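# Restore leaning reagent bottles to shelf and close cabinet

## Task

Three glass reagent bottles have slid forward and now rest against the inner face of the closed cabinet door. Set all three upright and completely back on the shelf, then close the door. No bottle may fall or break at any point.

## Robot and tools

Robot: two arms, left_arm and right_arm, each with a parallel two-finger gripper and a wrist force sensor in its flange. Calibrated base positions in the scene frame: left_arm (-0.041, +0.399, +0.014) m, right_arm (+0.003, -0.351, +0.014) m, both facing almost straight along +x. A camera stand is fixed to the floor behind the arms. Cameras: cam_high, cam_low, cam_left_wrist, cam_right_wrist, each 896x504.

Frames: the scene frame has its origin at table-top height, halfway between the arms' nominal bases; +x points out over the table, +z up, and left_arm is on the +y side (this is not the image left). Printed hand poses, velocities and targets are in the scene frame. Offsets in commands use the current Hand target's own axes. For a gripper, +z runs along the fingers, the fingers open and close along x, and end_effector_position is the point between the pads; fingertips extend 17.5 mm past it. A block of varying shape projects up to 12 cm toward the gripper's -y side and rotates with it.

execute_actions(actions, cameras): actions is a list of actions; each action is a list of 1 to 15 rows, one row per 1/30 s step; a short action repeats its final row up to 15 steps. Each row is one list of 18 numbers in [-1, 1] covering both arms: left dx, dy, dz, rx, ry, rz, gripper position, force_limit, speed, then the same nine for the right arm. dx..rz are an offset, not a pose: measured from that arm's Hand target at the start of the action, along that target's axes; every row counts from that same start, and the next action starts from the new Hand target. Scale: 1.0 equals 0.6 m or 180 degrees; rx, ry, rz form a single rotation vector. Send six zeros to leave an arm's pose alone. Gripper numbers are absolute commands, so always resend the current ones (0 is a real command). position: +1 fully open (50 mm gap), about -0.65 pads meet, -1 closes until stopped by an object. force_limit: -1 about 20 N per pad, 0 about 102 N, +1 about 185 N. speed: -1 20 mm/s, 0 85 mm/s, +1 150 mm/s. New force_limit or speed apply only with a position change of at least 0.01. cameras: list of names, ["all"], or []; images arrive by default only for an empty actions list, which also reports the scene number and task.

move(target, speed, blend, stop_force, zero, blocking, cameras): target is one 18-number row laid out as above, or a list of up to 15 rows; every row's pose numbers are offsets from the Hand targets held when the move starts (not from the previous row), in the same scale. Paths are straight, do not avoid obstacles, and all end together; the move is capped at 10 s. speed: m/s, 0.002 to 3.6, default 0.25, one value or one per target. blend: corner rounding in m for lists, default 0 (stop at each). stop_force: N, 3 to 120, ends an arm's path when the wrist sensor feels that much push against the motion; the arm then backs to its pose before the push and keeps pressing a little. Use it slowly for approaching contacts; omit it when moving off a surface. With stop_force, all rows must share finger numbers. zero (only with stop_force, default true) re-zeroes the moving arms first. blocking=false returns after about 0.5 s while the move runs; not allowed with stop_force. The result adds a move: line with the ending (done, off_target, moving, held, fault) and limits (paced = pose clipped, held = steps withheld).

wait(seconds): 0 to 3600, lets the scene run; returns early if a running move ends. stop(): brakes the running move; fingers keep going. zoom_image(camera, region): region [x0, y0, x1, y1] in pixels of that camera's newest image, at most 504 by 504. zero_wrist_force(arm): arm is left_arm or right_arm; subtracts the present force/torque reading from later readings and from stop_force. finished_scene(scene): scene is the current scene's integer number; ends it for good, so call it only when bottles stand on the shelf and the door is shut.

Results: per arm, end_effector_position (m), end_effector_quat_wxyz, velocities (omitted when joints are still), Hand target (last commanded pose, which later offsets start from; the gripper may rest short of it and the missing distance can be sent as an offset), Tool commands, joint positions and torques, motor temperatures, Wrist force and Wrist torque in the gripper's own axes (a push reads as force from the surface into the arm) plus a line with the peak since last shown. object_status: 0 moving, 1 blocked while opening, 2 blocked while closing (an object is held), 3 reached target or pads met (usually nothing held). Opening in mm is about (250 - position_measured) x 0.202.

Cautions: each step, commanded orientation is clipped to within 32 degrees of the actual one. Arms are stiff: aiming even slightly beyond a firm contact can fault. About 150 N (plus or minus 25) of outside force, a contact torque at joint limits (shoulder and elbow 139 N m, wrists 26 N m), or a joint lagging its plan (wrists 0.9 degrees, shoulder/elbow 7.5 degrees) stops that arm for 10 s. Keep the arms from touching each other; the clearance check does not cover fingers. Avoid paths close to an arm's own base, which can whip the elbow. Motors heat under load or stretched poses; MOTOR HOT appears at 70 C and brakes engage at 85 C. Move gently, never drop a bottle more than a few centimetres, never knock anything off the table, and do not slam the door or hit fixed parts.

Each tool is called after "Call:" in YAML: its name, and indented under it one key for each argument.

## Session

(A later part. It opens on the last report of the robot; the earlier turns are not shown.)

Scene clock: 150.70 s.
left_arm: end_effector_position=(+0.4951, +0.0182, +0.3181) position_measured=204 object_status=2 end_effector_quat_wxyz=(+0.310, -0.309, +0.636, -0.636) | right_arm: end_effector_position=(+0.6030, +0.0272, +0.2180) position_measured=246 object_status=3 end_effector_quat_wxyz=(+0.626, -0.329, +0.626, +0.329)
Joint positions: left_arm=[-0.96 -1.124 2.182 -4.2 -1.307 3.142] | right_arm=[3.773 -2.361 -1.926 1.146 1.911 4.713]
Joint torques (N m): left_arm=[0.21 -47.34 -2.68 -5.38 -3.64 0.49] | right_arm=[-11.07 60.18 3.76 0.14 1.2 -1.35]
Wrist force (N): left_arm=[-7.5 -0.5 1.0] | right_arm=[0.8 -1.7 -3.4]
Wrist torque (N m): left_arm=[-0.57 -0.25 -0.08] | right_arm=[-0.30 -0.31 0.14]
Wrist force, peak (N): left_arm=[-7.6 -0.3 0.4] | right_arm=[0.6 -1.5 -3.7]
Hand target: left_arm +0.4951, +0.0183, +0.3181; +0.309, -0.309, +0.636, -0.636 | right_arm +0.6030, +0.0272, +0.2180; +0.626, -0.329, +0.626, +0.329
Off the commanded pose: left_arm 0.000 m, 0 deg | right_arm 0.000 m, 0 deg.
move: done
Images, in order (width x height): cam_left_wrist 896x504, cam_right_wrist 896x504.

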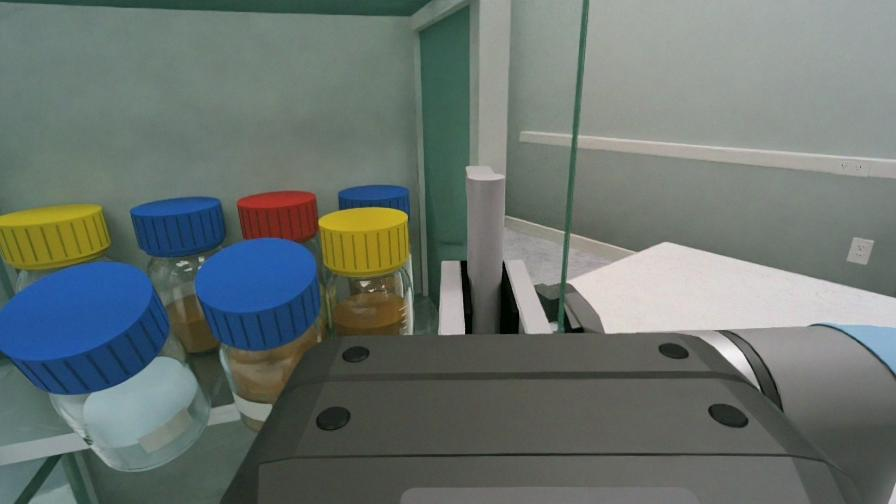

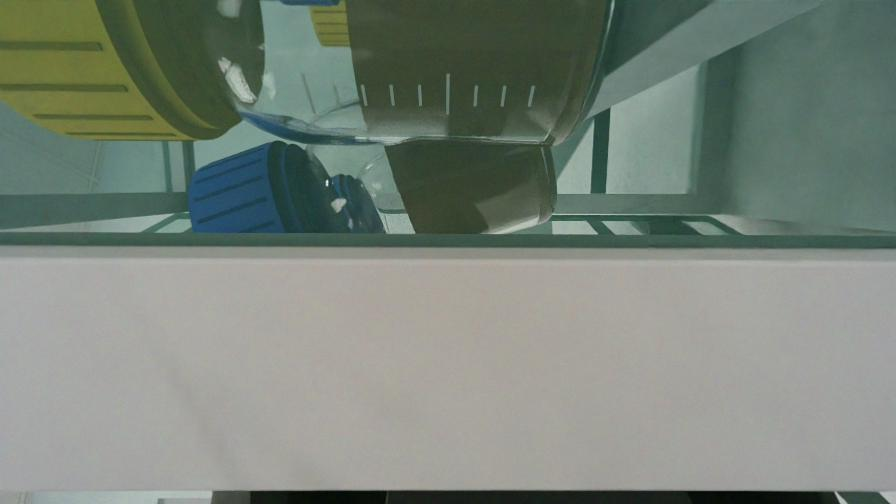

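Call:
move:
  target:
    - [0,0,0,0,0,0,-1,-0.7,-0.5,-0.0117,0,0,0,0,0,0.15,0,-0.7]
    - [0,0,0,0,0,0,-1,-0.7,-0.5,-0.0117,-0.0262,0.0098,0.045,0,0,0.15,0,-0.7]
  speed: 0.04
  cameras: ["cam_right_wrist","cam_left_wrist"]

Scene clock: 154.13 s.
left_arm: end_effector_position=(+0.4951, +0.0183, +0.3181) position_measured=204 object_status=2 end_effector_quat_wxyz=(+0.309, -0.309, +0.636, -0.636) | right_arm: end_effector_position=(+0.6193, +0.0232, +0.2250) position_measured=130 object_status=3 end_effector_quat_wxyz=(+0.647, -0.284, +0.648, +0.284)
Joint positions: left_arm=[-0.96 -1.124 2.182 -4.2 -1.308 3.142] | right_arm=[3.822 -2.34 -1.943 1.141 1.721 4.713]
Joint torques (N m): left_arm=[0.27 -47.7 -3.2 -5.31 -3.82 -2.39] | right_arm=[11.09 58.35 3.11 4.8 -1.5 -0.02]
Wrist force (N): left_arm=[-8.0 0.1 1.2] | right_arm=[-0.2 -1.6 -3.3]
Wrist torque (N m): left_arm=[-0.50 -0.23 -0.06] | right_arm=[-0.29 -0.27 0.15]
Wrist force, peak (N): left_arm=[-8.3 -0.1 1.1] | right_arm=[1.5 -1.6 -3.4]
Hand target: left_arm +0.4951, +0.0183, +0.3181; +0.309, -0.309, +0.636, -0.636 | right_arm +0.6193, +0.0231, +0.2250; +0.647, -0.284, +0.648, +0.284
Off the commanded pose: left_arm 0.000 m, 0 deg | right_arm 0.000 m, 0 deg.
move: done
Images, in order (width x height): cam_left_wrist 896x504, cam_right_wrist 896x504.

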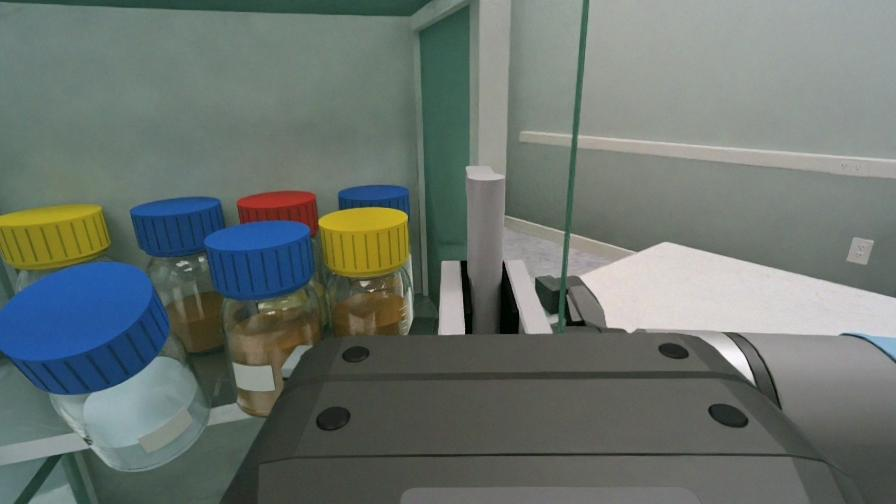

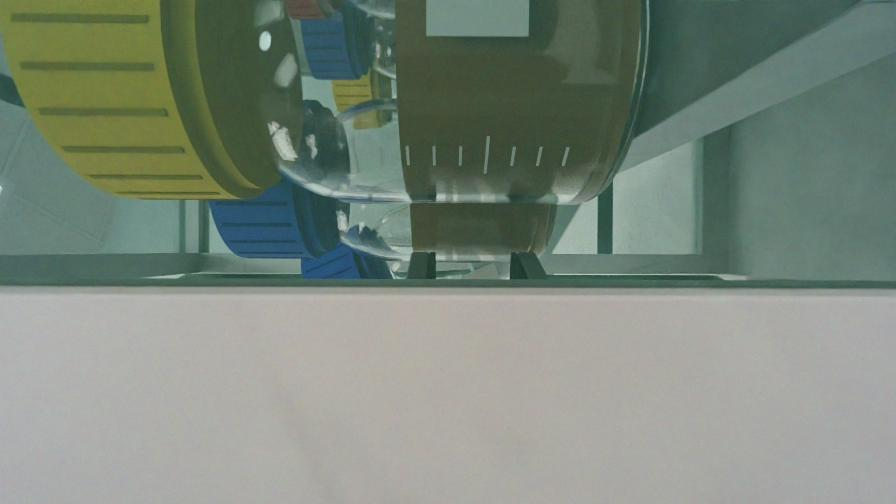

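Call:
move:
  target: [0,0,0,0,0,0,-1,-0.7,-0.5,0,-0.0267,0.0152,0.0506,0,0,0.15,0,-0.7]
  speed: 0.04
  cameras: ["cam_right_wrist","cam_left_wrist"]

Scene clock: 157.23 s.
left_arm: end_effector_position=(+0.4951, +0.0183, +0.3181) position_measured=204 object_status=2 end_effector_quat_wxyz=(+0.309, -0.309, +0.636, -0.636) | right_arm: end_effector_position=(+0.6372, +0.0190, +0.2250) position_measured=130 object_status=3 end_effector_quat_wxyz=(+0.668, -0.232, +0.668, +0.232)
Joint positions: left_arm=[-0.96 -1.124 2.182 -4.2 -1.308 3.142] | right_arm=[3.879 -2.342 -1.938 1.138 1.505 4.713]
Joint torques (N m): left_arm=[0.16 -46.93 -3.13 -5.37 -3.77 -2.39] | right_arm=[11.3 31.06 22.21 0.16 -1.33 0.33]
Wrist force (N): left_arm=[-7.7 -0.1 1.1] | right_arm=[0.0 -1.7 -3.3]
Wrist torque (N m): left_arm=[-0.53 -0.29 -0.06] | right_arm=[-0.24 -0.29 0.15]
Wrist force, peak (N): left_arm=[-8.4 -0.2 1.0] | right_arm=[-0.2 -1.9 -3.7]
Hand target: left_arm +0.4951, +0.0183, +0.3181; +0.309, -0.309, +0.636, -0.636 | right_arm +0.6372, +0.0190, +0.2250; +0.668, -0.232, +0.668, +0.232
Off the commanded pose: left_arm 0.000 m, 0 deg | right_arm 0.000 m, 0 deg.
move: done
Images, in order (width x height): cam_left_wrist 896x504, cam_right_wrist 896x504.

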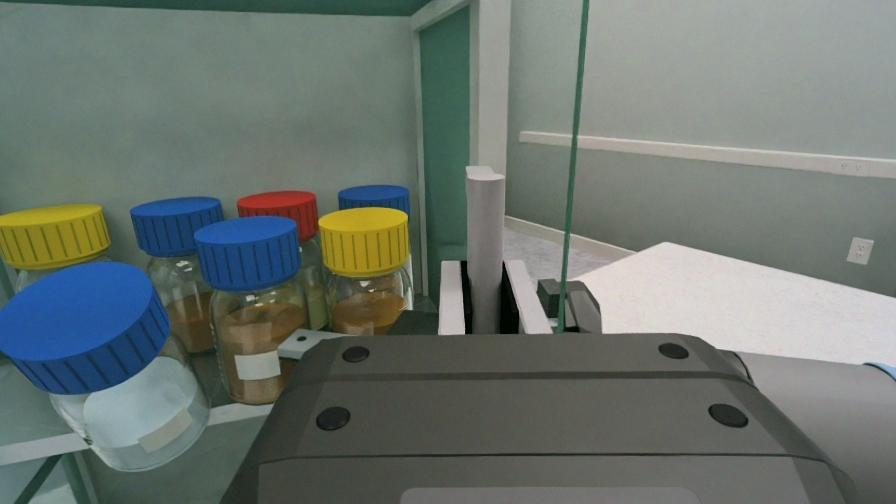

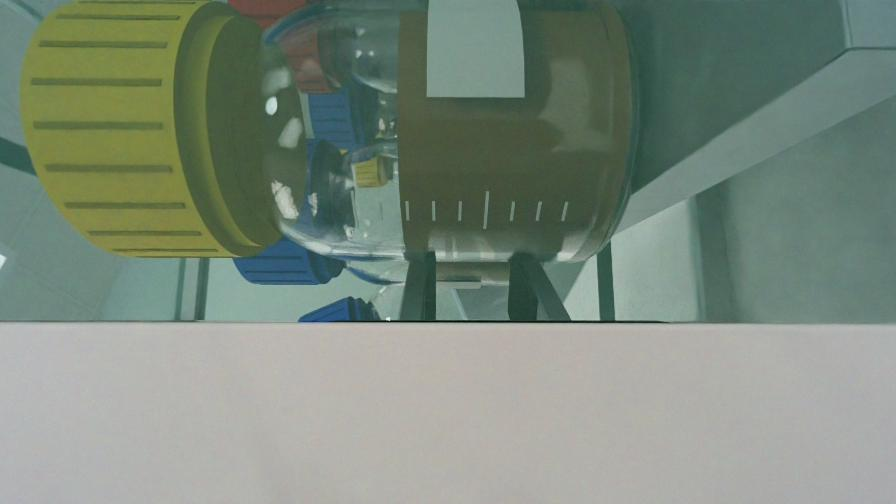

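Call:
move:
  target:
    - [0,0,0,0,0,0,-1,-0.7,-0.5,0,0.0413,-0.034,-0.0778,0,0,0.15,0,-0.7]
    - [0,0,0,0,0,0,-1,-0.7,-0.5,0,-0.0232,-0.2928,-0.0778,0,0,0.15,0,-0.7]
  speed: [0.05,0.12]
  blend: [0.004,0]
  cameras: ["cam_right_wrist","cam_left_wrist"]

Scene clock: 165.37 s.
left_arm: end_effector_position=(+0.4951, +0.0183, +0.3181) position_measured=204 object_status=2 end_effector_quat_wxyz=(+0.309, -0.309, +0.636, -0.636) | right_arm: end_effector_position=(+0.5080, -0.1007, +0.2251) position_measured=130 object_status=3 end_effector_quat_wxyz=(+0.635, -0.312, +0.635, +0.312)
Joint positions: left_arm=[-0.96 -1.124 2.182 -4.2 -1.308 3.142] | right_arm=[3.666 -2.231 -2.321 1.409 1.962 4.713]
Joint torques (N m): left_arm=[-0.37 -46.85 -3.82 -5.45 -3.72 -2.2] | right_arm=[-11.34 48.13 -3.15 4.74 1.42 0.03]
Wrist force (N): left_arm=[-8.0 -0.1 1.1] | right_arm=[-0.2 -2.1 -2.8]
Wrist torque (N m): left_arm=[-0.54 -0.24 -0.07] | right_arm=[-0.27 -0.27 0.13]
Wrist force, peak (N): left_arm=[-8.4 -0.7 1.3] | right_arm=[0.0 -1.9 -3.9]
Hand target: left_arm +0.4951, +0.0183, +0.3181; +0.309, -0.309, +0.636, -0.636 | right_arm +0.5080, -0.1008, +0.2251; +0.635, -0.312, +0.635, +0.312
Off the commanded pose: left_arm 0.000 m, 0 deg | right_arm 0.000 m, 0 deg.
move: done
Images, in order (width x height): cam_left_wrist 896x504, cam_right_wrist 896x504.

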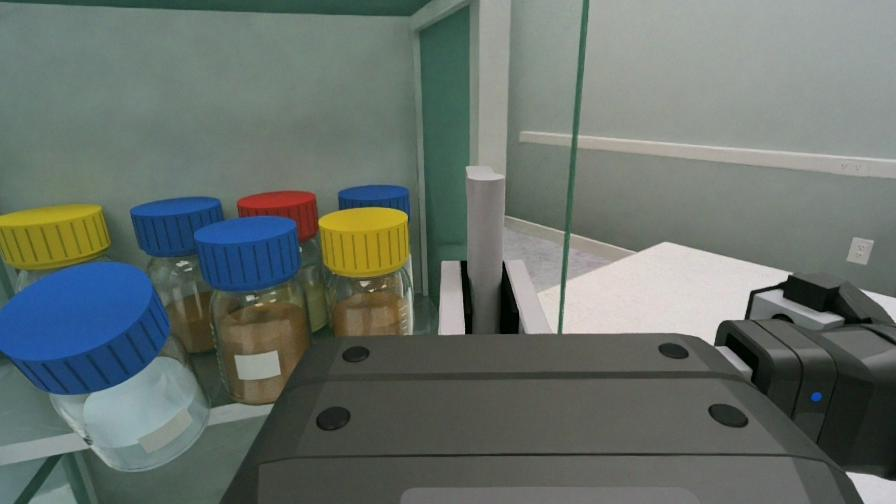

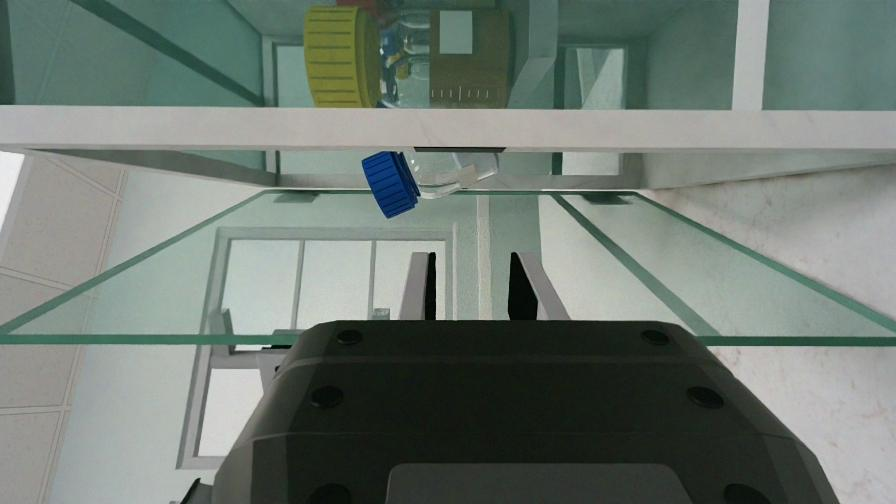

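Call:
execute_actions:
  actions: []

Scene clock: 167.10 s.
left_arm: end_effector_position=(+0.4951, +0.0183, +0.3181) position_measured=204 object_status=2 end_effector_quat_wxyz=(+0.309, -0.309, +0.636, -0.636) | right_arm: end_effector_position=(+0.5080, -0.1008, +0.2251) position_measured=130 object_status=3 end_effector_quat_wxyz=(+0.635, -0.312, +0.635, +0.312)
Joint positions: left_arm=[-0.96 -1.124 2.182 -4.2 -1.308 3.142] | right_arm=[3.666 -2.231 -2.321 1.41 1.962 4.713]
Joint velocities: within noise
Joint torques (N m): left_arm=[0.72 -46.99 -4.51 -5.42 -3.61 -2.1] | right_arm=[-11.83 48.68 -3.45 4.79 1.31 0.27]
Motor temperatures (°C): left_arm=[28 28 26 35 34 32] | right_arm=[24 28 27 32 32 32]
Wrist force (N): left_arm=[-8.2 -0.4 1.2] | right_arm=[0.0 -1.9 -2.7]
Wrist torque (N m): left_arm=[-0.57 -0.21 -0.06] | right_arm=[-0.24 -0.30 0.13]
Wrist force, peak (N): left_arm=[-8.5 -0.1 1.0] | right_arm=[0.2 -2.0 -3.2]
Hand target: left_arm +0.4951, +0.0183, +0.3181; +0.309, -0.309, +0.636, -0.636 | right_arm +0.5080, -0.1008, +0.2251; +0.635, -0.312, +0.635, +0.312
Tool commands: left_gripper/position=-1.0 left_gripper/force_limit=-0.7 left_gripper/speed=-0.5 right_gripper/position=+0.15 right_gripper/force_limit=+0.0 right_gripper/speed=-0.7
Off the commanded pose: left_arm 0.000 m, 0 deg | right_arm 0.000 m, 0 deg.

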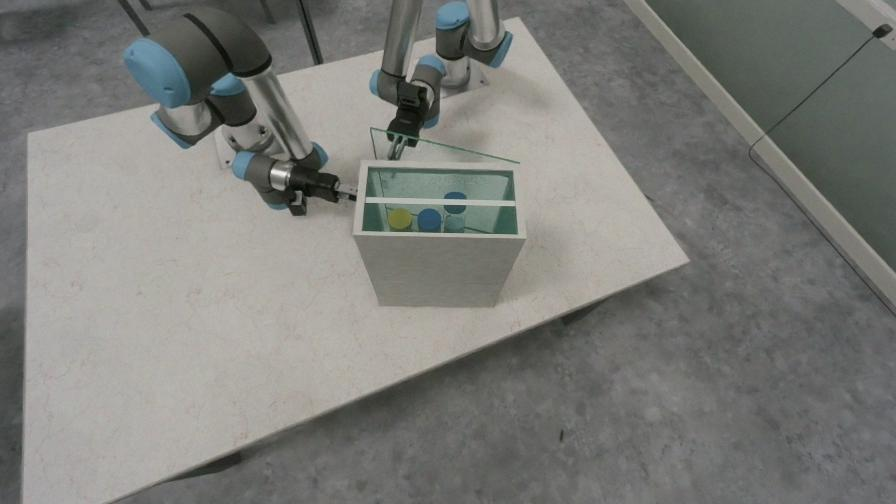

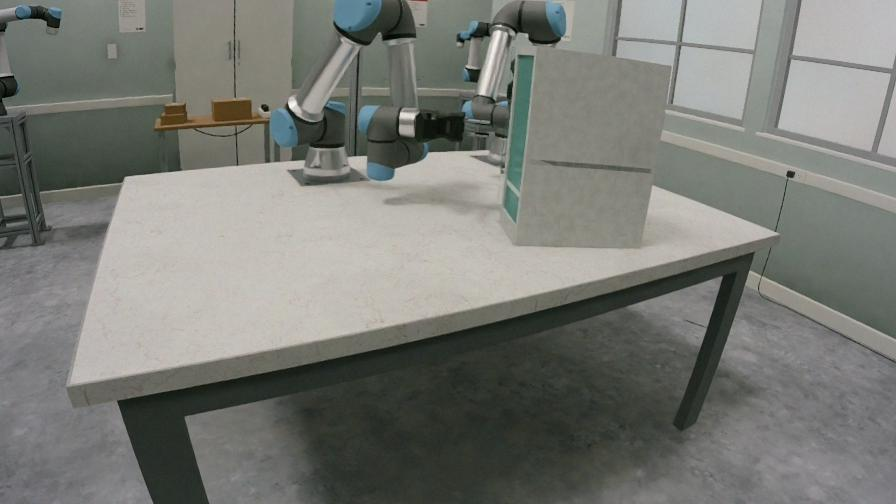

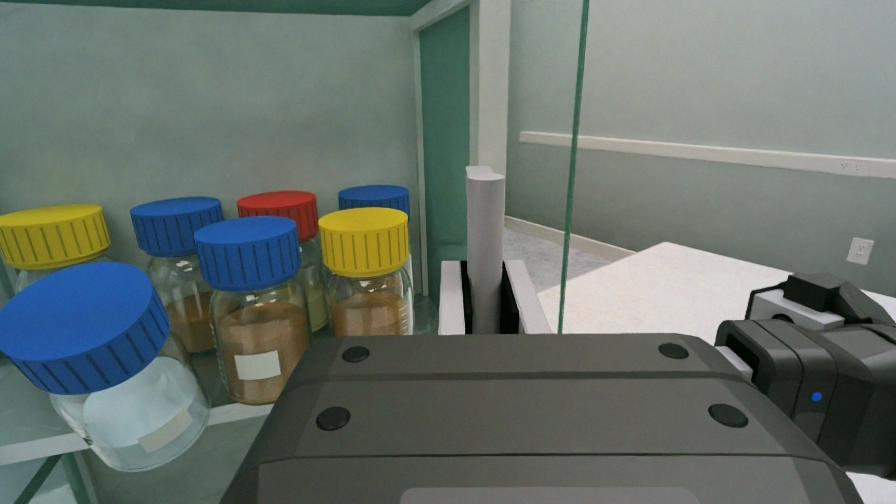

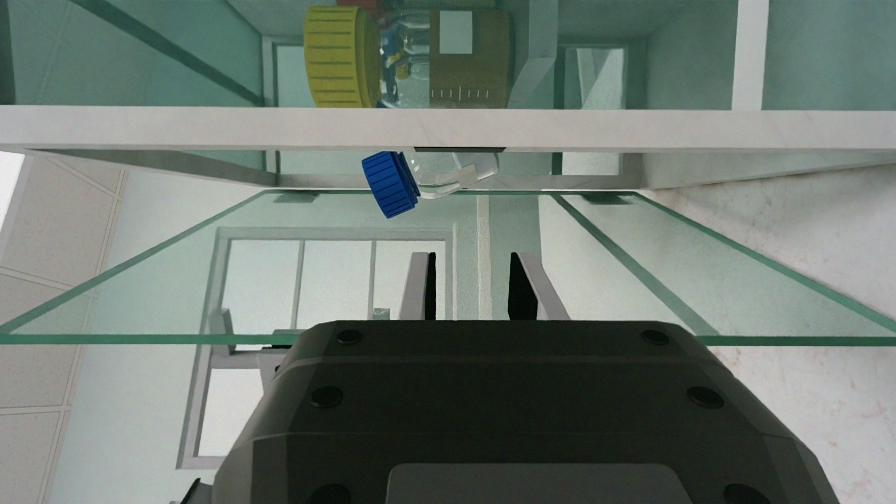

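Call:
move:
  target: [0,0,0,0,0,0,-1,-0.7,-0.5,0.03,0.0178,-0.01475,0,0,-0.5,-0.62,0,-0.5]
  speed: 0.6

Call:
move:
  target: [-0.00193,0,-0.0126,0,0.00833,0,-1,-0.7,-0.5,0,0,0,0,0,0,-0.62,0,-0.5]
  speed: 0.03
  cameras: ["cam_left_wrist","cam_right_wrist"]

Scene clock: 174.40 s.
left_arm: end_effector_position=(+0.4951, +0.0183, +0.3181) position_measured=204 object_status=2 end_effector_quat_wxyz=(+0.309, -0.309, +0.636, -0.636) | right_arm: end_effector_position=(+0.4941, -0.1012, +0.2071) position_measured=246 object_status=3 end_effector_quat_wxyz=(+0.669, -0.669, +0.229, -0.228)
Joint positions: left_arm=[-0.96 -1.124 2.182 -4.2 -1.308 3.142] | right_arm=[3.687 -2.283 -2.351 1.492 1.941 3.142]
Joint torques (N m): left_arm=[0.36 -46.43 -5.27 -5.41 -3.55 -2.13] | right_arm=[11.56 48.54 -5.47 0.02 -1.12 -1.5]
Wrist force (N): left_arm=[-8.2 -0.5 1.0] | right_arm=[-2.1 -1.2 -3.6]
Wrist torque (N m): left_arm=[-0.58 -0.20 -0.06] | right_arm=[-0.15 0.14 -0.14]
Wrist force, peak (N): left_arm=[-8.4 -0.1 1.1] | right_arm=[-2.2 -1.7 -4.0]
Hand target: left_arm +0.4951, +0.0183, +0.3181; +0.309, -0.309, +0.636, -0.636 | right_arm +0.4941, -0.1012, +0.2071; +0.669, -0.669, +0.229, -0.228
Off the commanded pose: left_arm 0.000 m, 0 deg | right_arm 0.000 m, 0 deg.
move: done

Scene clock: 175.30 s.
left_arm: end_effector_position=(+0.4899, +0.0238, +0.3181) position_measured=204 object_status=2 end_effector_quat_wxyz=(+0.301, -0.301, +0.640, -0.640) | right_arm: end_effector_position=(+0.4941, -0.1012, +0.2071) position_measured=246 object_status=3 end_effector_quat_wxyz=(+0.669, -0.669, +0.229, -0.228)
Joint positions: left_arm=[-0.944 -1.134 2.202 -4.209 -1.349 3.142] | right_arm=[3.687 -2.283 -2.351 1.492 1.941 3.142]
Joint torques (N m): left_arm=[4.49 -46.41 -2.47 -5.49 -2.46 -2.42] | right_arm=[12.19 48.37 -5.39 0.21 -1.25 -1.6]
Wrist force (N): left_arm=[-1.9 -0.6 0.2] | right_arm=[-1.9 -1.3 -3.9]
Wrist torque (N m): left_arm=[-0.54 -0.21 -0.08] | right_arm=[-0.17 0.11 -0.14]
Wrist force, peak (N): left_arm=[-8.1 0.0 1.1] | right_arm=[-2.1 -1.6 -4.1]
Hand target: left_arm +0.4898, +0.0238, +0.3181; +0.301, -0.301, +0.640, -0.640 | right_arm +0.4941, -0.1012, +0.2071; +0.669, -0.669, +0.229, -0.228
Off the commanded pose: left_arm 0.000 m, 0 deg | right_arm 0.000 m, 0 deg.
move: done

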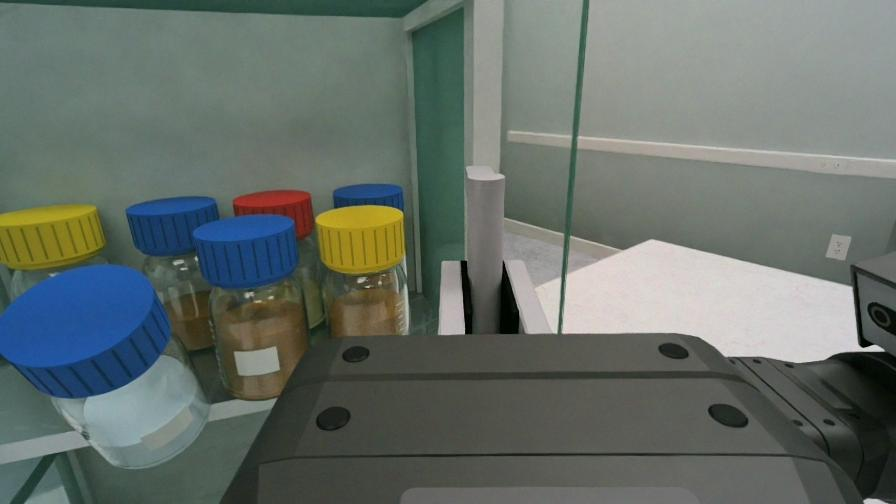

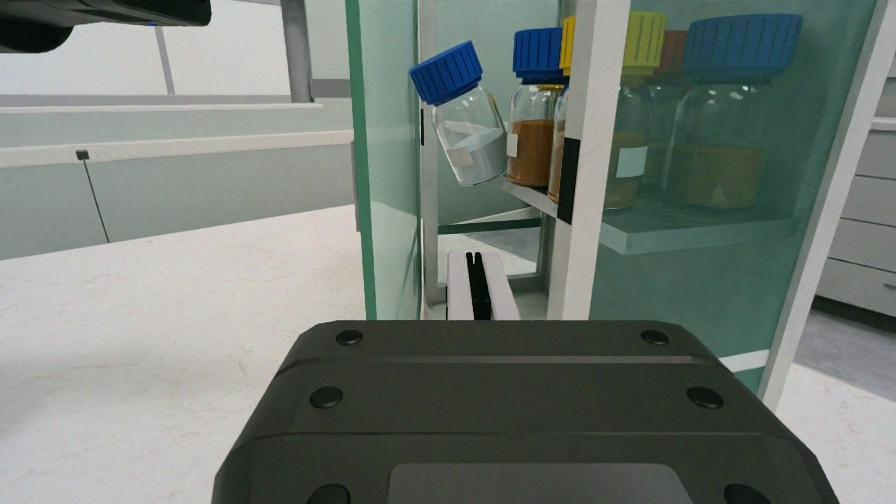

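Call:
zoom_image:
  camera: "cam_right_wrist"
  region: [340, 10, 660, 330]

Scaled by 1.575.

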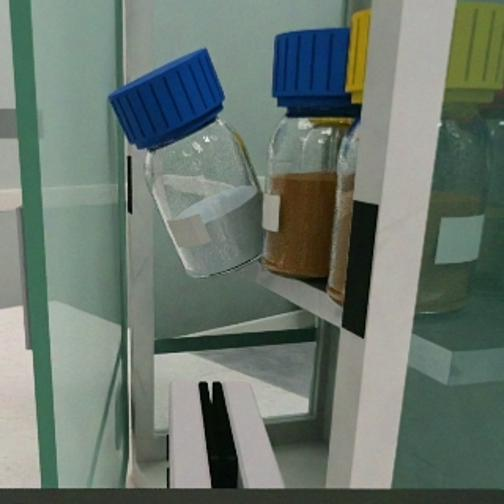

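Call:
zoom_image:
  camera: "cam_right_wrist"
  region: [440, 100, 580, 220]

Call:
zoom_image:
  camera: "cam_left_wrist"
  region: [0, 190, 460, 480]

Scaled by 3.600.

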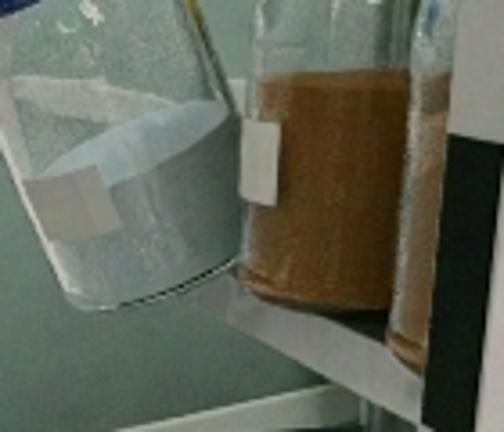

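Scaled by 1.096.

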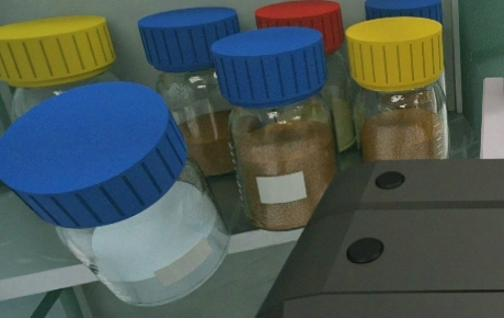

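Call:
zoom_image:
  camera: "cam_right_wrist"
  region: [430, 240, 530, 325]

Scaled by 5.040.

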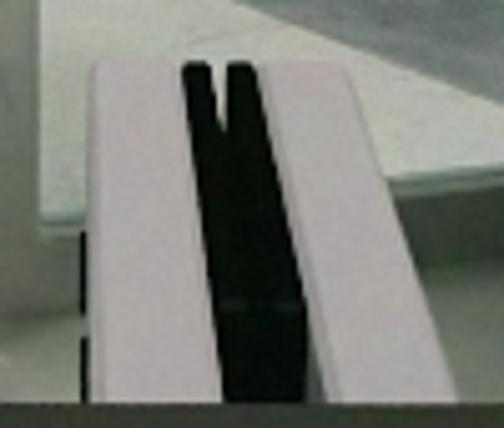

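Call:
zoom_image:
  camera: "cam_right_wrist"
  region: [540, 150, 740, 300]

Scaled by 2.520.

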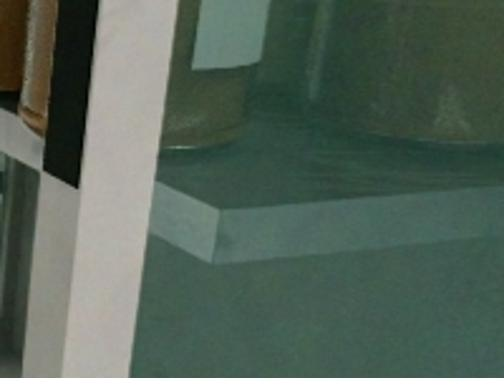

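Call:
move:
  target: [-0.00098,0,-0.0084,0,0.00556,0,-1,-0.7,-0.5,0.0019,0.0067,0.0005,0,-0.0111,0,-0.62,0,-0.5]
  speed: 0.03
  cameras: ["cam_right_wrist"]

Scene clock: 187.37 s.
left_arm: end_effector_position=(+0.4863, +0.0275, +0.3181) position_measured=204 object_status=2 end_effector_quat_wxyz=(+0.296, -0.295, +0.642, -0.643) | right_arm: end_effector_position=(+0.4952, -0.1017, +0.2031) position_measured=246 object_status=3 end_effector_quat_wxyz=(+0.673, -0.673, +0.217, -0.217)
Joint positions: left_arm=[-0.934 -1.141 2.214 -4.215 -1.377 3.142] | right_arm=[3.658 -2.298 -2.328 1.484 2.005 3.142]
Joint torques (N m): left_arm=[3.4 -46.53 -2.34 -5.49 -2.49 -2.33] | right_arm=[-10.63 21.73 14.32 -0.15 1.72 -1.48]
Wrist force (N): left_arm=[-3.0 -0.5 0.6] | right_arm=[-2.1 -1.5 -3.8]
Wrist torque (N m): left_arm=[-0.52 -0.21 -0.08] | right_arm=[-0.21 0.13 -0.14]
Wrist force, peak (N): left_arm=[-3.1 -0.5 0.6] | right_arm=[-2.2 -1.4 -4.2]
Hand target: left_arm +0.4863, +0.0275, +0.3181; +0.296, -0.295, +0.642, -0.643 | right_arm +0.4952, -0.1017, +0.2030; +0.673, -0.673, +0.217, -0.217
Off the commanded pose: left_arm 0.000 m, 0 deg | right_arm 0.000 m, 0 deg.
move: done

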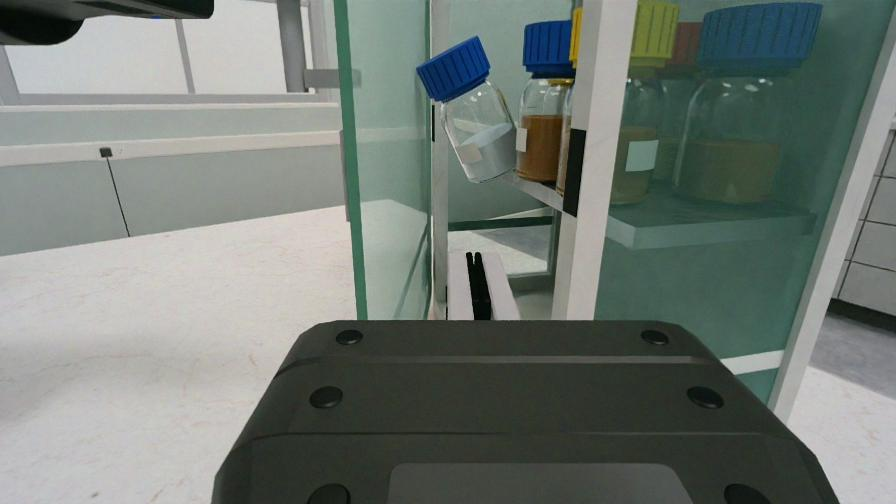

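Call:
move:
  target: [0,0,0,0,0,0,-1,-0.7,-0.5,0,0,0.25,0,0,0,-0.62,0,-0.5]
  speed: 0.1
  stop_force: 10
  cameras: ["cam_left_wrist","cam_right_wrist"]

Scene clock: 190.30 s.
left_arm: end_effector_position=(+0.4863, +0.0275, +0.3181) position_measured=204 object_status=2 end_effector_quat_wxyz=(+0.296, -0.295, +0.642, -0.643) | right_arm: end_effector_position=(+0.5827, +0.0201, +0.2030) position_measured=246 object_status=3 end_effector_quat_wxyz=(+0.673, -0.673, +0.217, -0.217)
Joint positions: left_arm=[-0.934 -1.141 2.214 -4.215 -1.378 3.142] | right_arm=[3.799 -2.372 -1.995 1.225 1.864 3.142]
Joint torques (N m): left_arm=[4.24 -45.66 -2.38 -5.42 -2.75 -2.28] | right_arm=[11.72 30.18 20.2 0.01 -1.25 -1.39]
Wrist force (N): left_arm=[-2.9 -0.8 0.2] | right_arm=[-2.4 -1.6 -3.7]
Wrist torque (N m): left_arm=[-0.59 -0.23 -0.08] | right_arm=[-0.23 0.22 -0.12]
Wrist force, peak (N): left_arm=[-3.4 -0.7 0.9] | right_arm=[-1.9 -1.6 -4.5]
Hand target: left_arm +0.4863, +0.0275, +0.3181; +0.296, -0.295, +0.642, -0.643 | right_arm +0.5827, +0.0201, +0.2030; +0.673, -0.673, +0.217, -0.217
Off the commanded pose: left_arm 0.000 m, 0 deg | right_arm 0.000 m, 0 deg.
move: done

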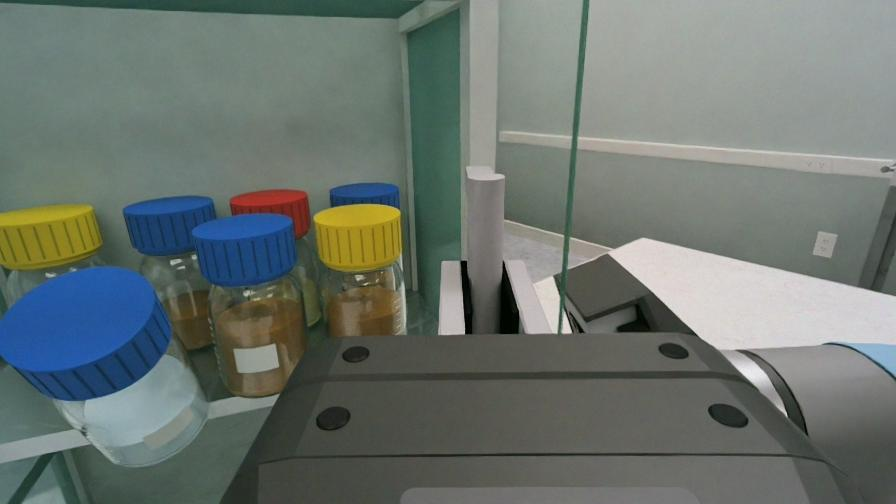

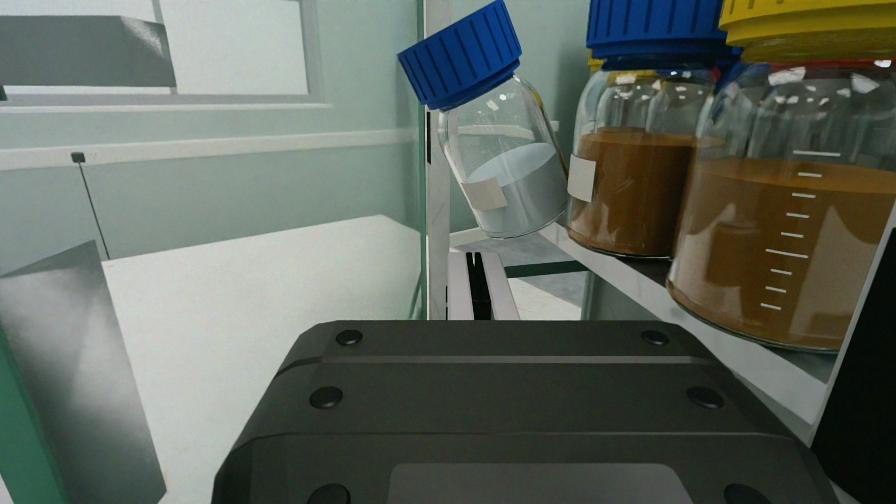

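Call:
zoom_image:
  camera: "cam_right_wrist"
  region: [390, 0, 650, 280]

Scaled by 1.800.

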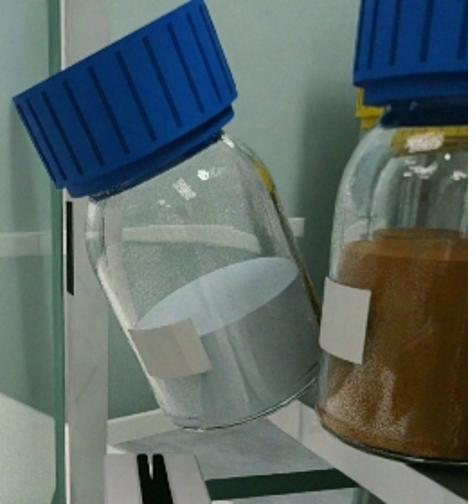

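Call:
move:
  target: [0,0,0,0,0,0,-1,-0.7,-0.5,0,0,0.1,0,0,0,-0.62,0,-0.5]
  speed: 0.06
  stop_force: 8
  cameras: ["cam_left_wrist","cam_right_wrist"]

Scene clock: 193.93 s.
left_arm: end_effector_position=(+0.4863, +0.0275, +0.3181) position_measured=204 object_status=2 end_effector_quat_wxyz=(+0.296, -0.295, +0.642, -0.643) | right_arm: end_effector_position=(+0.6178, +0.0688, +0.2030) position_measured=246 object_status=3 end_effector_quat_wxyz=(+0.673, -0.673, +0.217, -0.217)
Joint positions: left_arm=[-0.934 -1.141 2.214 -4.215 -1.378 3.142] | right_arm=[3.834 -2.424 -1.837 1.119 1.829 3.142]
Joint torques (N m): left_arm=[3.5 -46.62 -1.65 -5.52 -2.61 -2.26] | right_arm=[11.51 34.63 22.65 0.1 -1.19 0.31]
Wrist force (N): left_arm=[-3.0 -0.8 0.5] | right_arm=[-1.9 -1.6 -3.7]
Wrist torque (N m): left_arm=[-0.58 -0.22 -0.08] | right_arm=[-0.21 0.11 -0.10]
Wrist force, peak (N): left_arm=[-3.4 -0.6 0.5] | right_arm=[-2.2 -1.9 -4.0]
Hand target: left_arm +0.4863, +0.0275, +0.3181; +0.296, -0.295, +0.642, -0.643 | right_arm +0.6178, +0.0688, +0.2030; +0.673, -0.673, +0.217, -0.217
Off the commanded pose: left_arm 0.000 m, 0 deg | right_arm 0.000 m, 0 deg.
move: done

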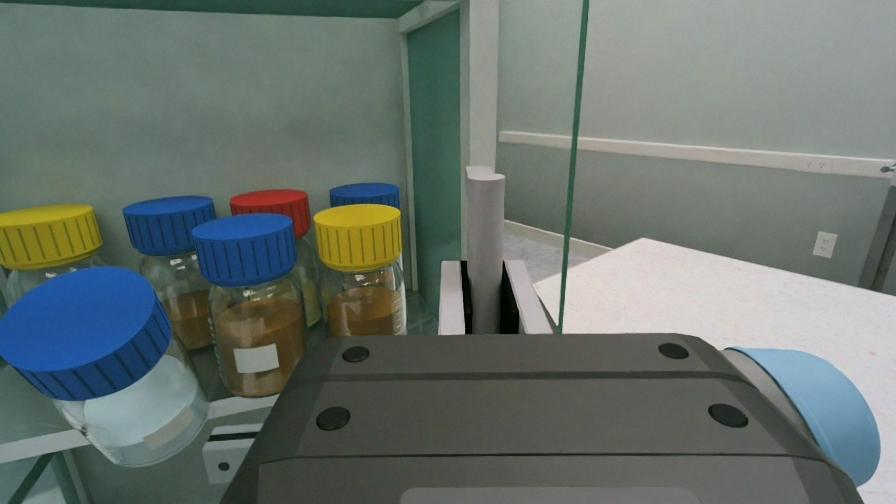

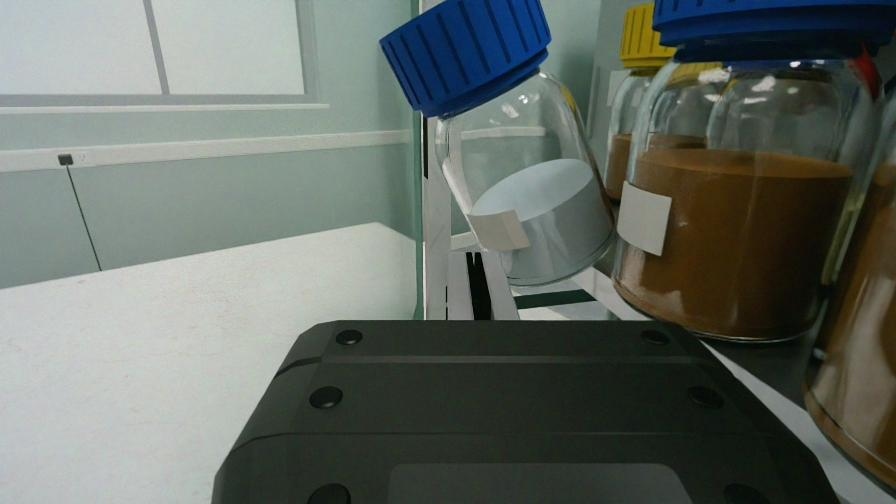

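Call:
zoom_image:
  camera: "cam_right_wrist"
  region: [380, 130, 700, 350]

Scaled by 1.575.

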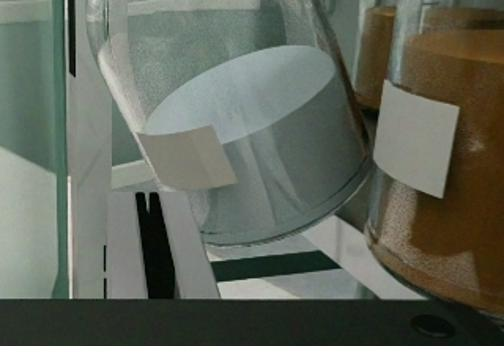

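Call:
move:
  target: [0,0,0,0,0,0,-1,-0.7,-0.5,0,0,0.0262,0,0,0,-0.62,0,-0.5]
  speed: 0.04
  stop_force: 6
  cameras: ["cam_left_wrist","cam_right_wrist"]

Scene clock: 196.63 s.
left_arm: end_effector_position=(+0.4863, +0.0275, +0.3181) position_measured=204 object_status=2 end_effector_quat_wxyz=(+0.296, -0.295, +0.642, -0.643) | right_arm: end_effector_position=(+0.6269, +0.0816, +0.2030) position_measured=246 object_status=3 end_effector_quat_wxyz=(+0.673, -0.673, +0.217, -0.217)
Joint positions: left_arm=[-0.934 -1.141 2.214 -4.215 -1.378 3.142] | right_arm=[3.842 -2.439 -1.794 1.091 1.821 3.142]
Joint torques (N m): left_arm=[3.65 -45.75 -1.54 -5.41 -2.64 -2.14] | right_arm=[12.02 35.56 23.14 0.12 -1.25 0.25]
Wrist force (N): left_arm=[-3.0 -0.4 0.5] | right_arm=[-1.9 -1.8 -3.6]
Wrist torque (N m): left_arm=[-0.52 -0.22 -0.08] | right_arm=[-0.24 0.10 -0.11]
Wrist force, peak (N): left_arm=[-3.3 -0.7 0.8] | right_arm=[-1.8 -1.6 -4.1]
Hand target: left_arm +0.4863, +0.0275, +0.3181; +0.296, -0.295, +0.642, -0.643 | right_arm +0.6269, +0.0816, +0.2030; +0.673, -0.673, +0.217, -0.217
Off the commanded pose: left_arm 0.000 m, 0 deg | right_arm 0.000 m, 0 deg.
move: done

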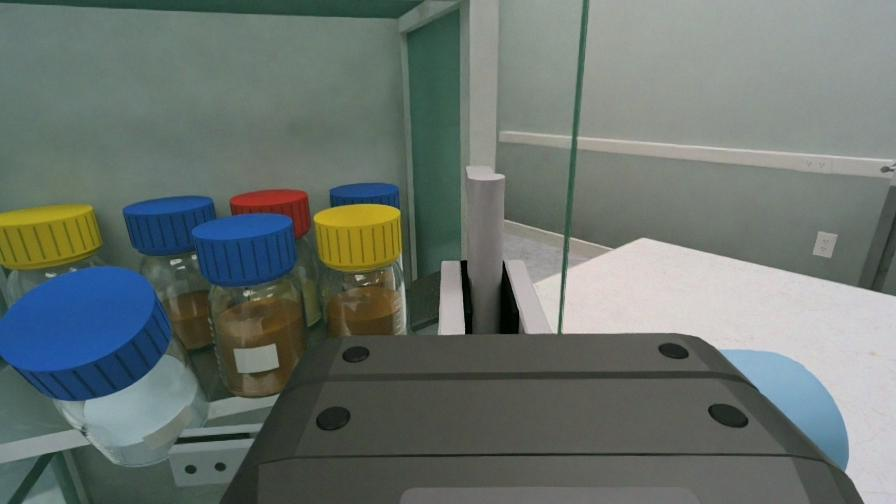

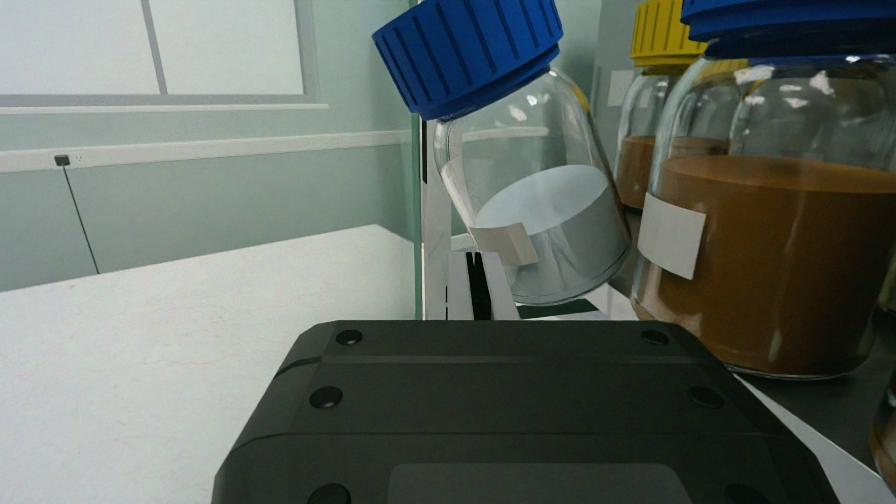

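Call:
move:
  target: [0,0,0,0,0,0,-1,-0.7,-0.5,0,0,0.0136,0,0,0,-0.62,0,-0.5]
  speed: 0.03
  stop_force: 6

Call:
move:
  target: [0,0,0,0,0,0,-1,-0.7,-0.5,0,-0.0167,0,0,0,0,-0.62,0,-0.5]
  speed: 0.02
  stop_force: 6
  zero: false
  cameras: ["cam_left_wrist","cam_right_wrist"]

Scene clock: 202.43 s.
left_arm: end_effector_position=(+0.4863, +0.0275, +0.3181) position_measured=204 object_status=2 end_effector_quat_wxyz=(+0.296, -0.295, +0.642, -0.643) | right_arm: end_effector_position=(+0.6315, +0.0880, +0.2029) position_measured=246 object_status=3 end_effector_quat_wxyz=(+0.673, -0.673, +0.217, -0.217)
Joint positions: left_arm=[-0.934 -1.141 2.214 -4.215 -1.378 3.142] | right_arm=[3.846 -2.447 -1.771 1.077 1.817 3.142]
Joint torques (N m): left_arm=[2.63 -43.69 -12.81 -2.44 -2.43 -2.07] | right_arm=[6.57 60.16 3.19 4.74 3.94 -0.05]
Wrist force (N): left_arm=[-2.4 1.2 -11.7] | right_arm=[13.5 -3.9 -3.1]
Wrist torque (N m): left_arm=[-0.50 -0.23 -0.08] | right_arm=[-0.33 -0.66 0.06]
Wrist force, peak (N): left_arm=[-2.4 1.2 -11.7] | right_arm=[12.5 -1.6 -10.1]
Hand target: left_arm +0.4863, +0.0275, +0.3181; +0.296, -0.295, +0.642, -0.643 | right_arm +0.6315, +0.0879, +0.2030; +0.673, -0.673, +0.217, -0.217
Off the commanded pose: left_arm 0.000 m, 0 deg | right_arm 0.000 m, 0 deg.
move: contact (right_arm)

Scene clock: 203.90 s.
left_arm: end_effector_position=(+0.4863, +0.0275, +0.3181) position_measured=204 object_status=2 end_effector_quat_wxyz=(+0.296, -0.295, +0.642, -0.643) | right_arm: end_effector_position=(+0.6315, +0.0879, +0.2130) position_measured=246 object_status=3 end_effector_quat_wxyz=(+0.673, -0.673, +0.217, -0.217)
Joint positions: left_arm=[-0.934 -1.141 2.214 -4.215 -1.378 3.142] | right_arm=[3.846 -2.426 -1.776 1.06 1.817 3.142]
Joint torques (N m): left_arm=[0.94 -40.77 -22.85 0.49 -2.22 -2.28] | right_arm=[-0.7 68.72 6.75 1.42 4.19 -0.1]
Wrist force (N): left_arm=[-3.2 -0.3 -11.0] | right_arm=[13.2 3.6 -5.2]
Wrist torque (N m): left_arm=[-0.52 -0.21 -0.08] | right_arm=[0.01 -0.68 -0.20]
Wrist force, peak (N): left_arm=[-3.7 -0.3 -11.4] | right_arm=[13.8 4.3 -5.3]
Hand target: left_arm +0.4863, +0.0275, +0.3181; +0.296, -0.295, +0.642, -0.643 | right_arm +0.6315, +0.0879, +0.2130; +0.673, -0.673, +0.217, -0.217
Off the commanded pose: left_arm 0.000 m, 0 deg | right_arm 0.000 m, 0 deg.
move: done

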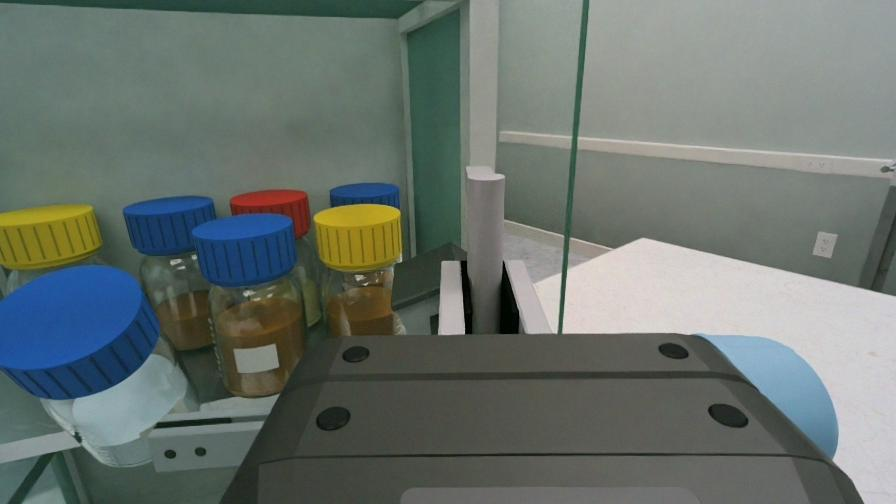

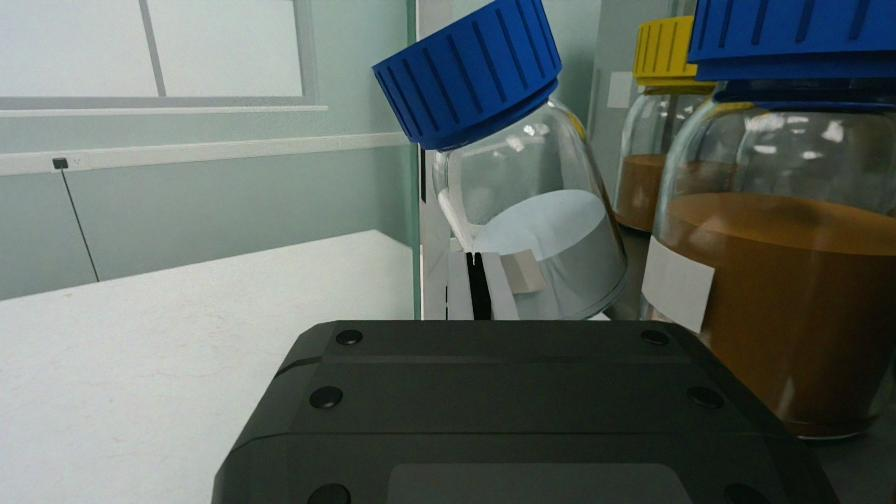

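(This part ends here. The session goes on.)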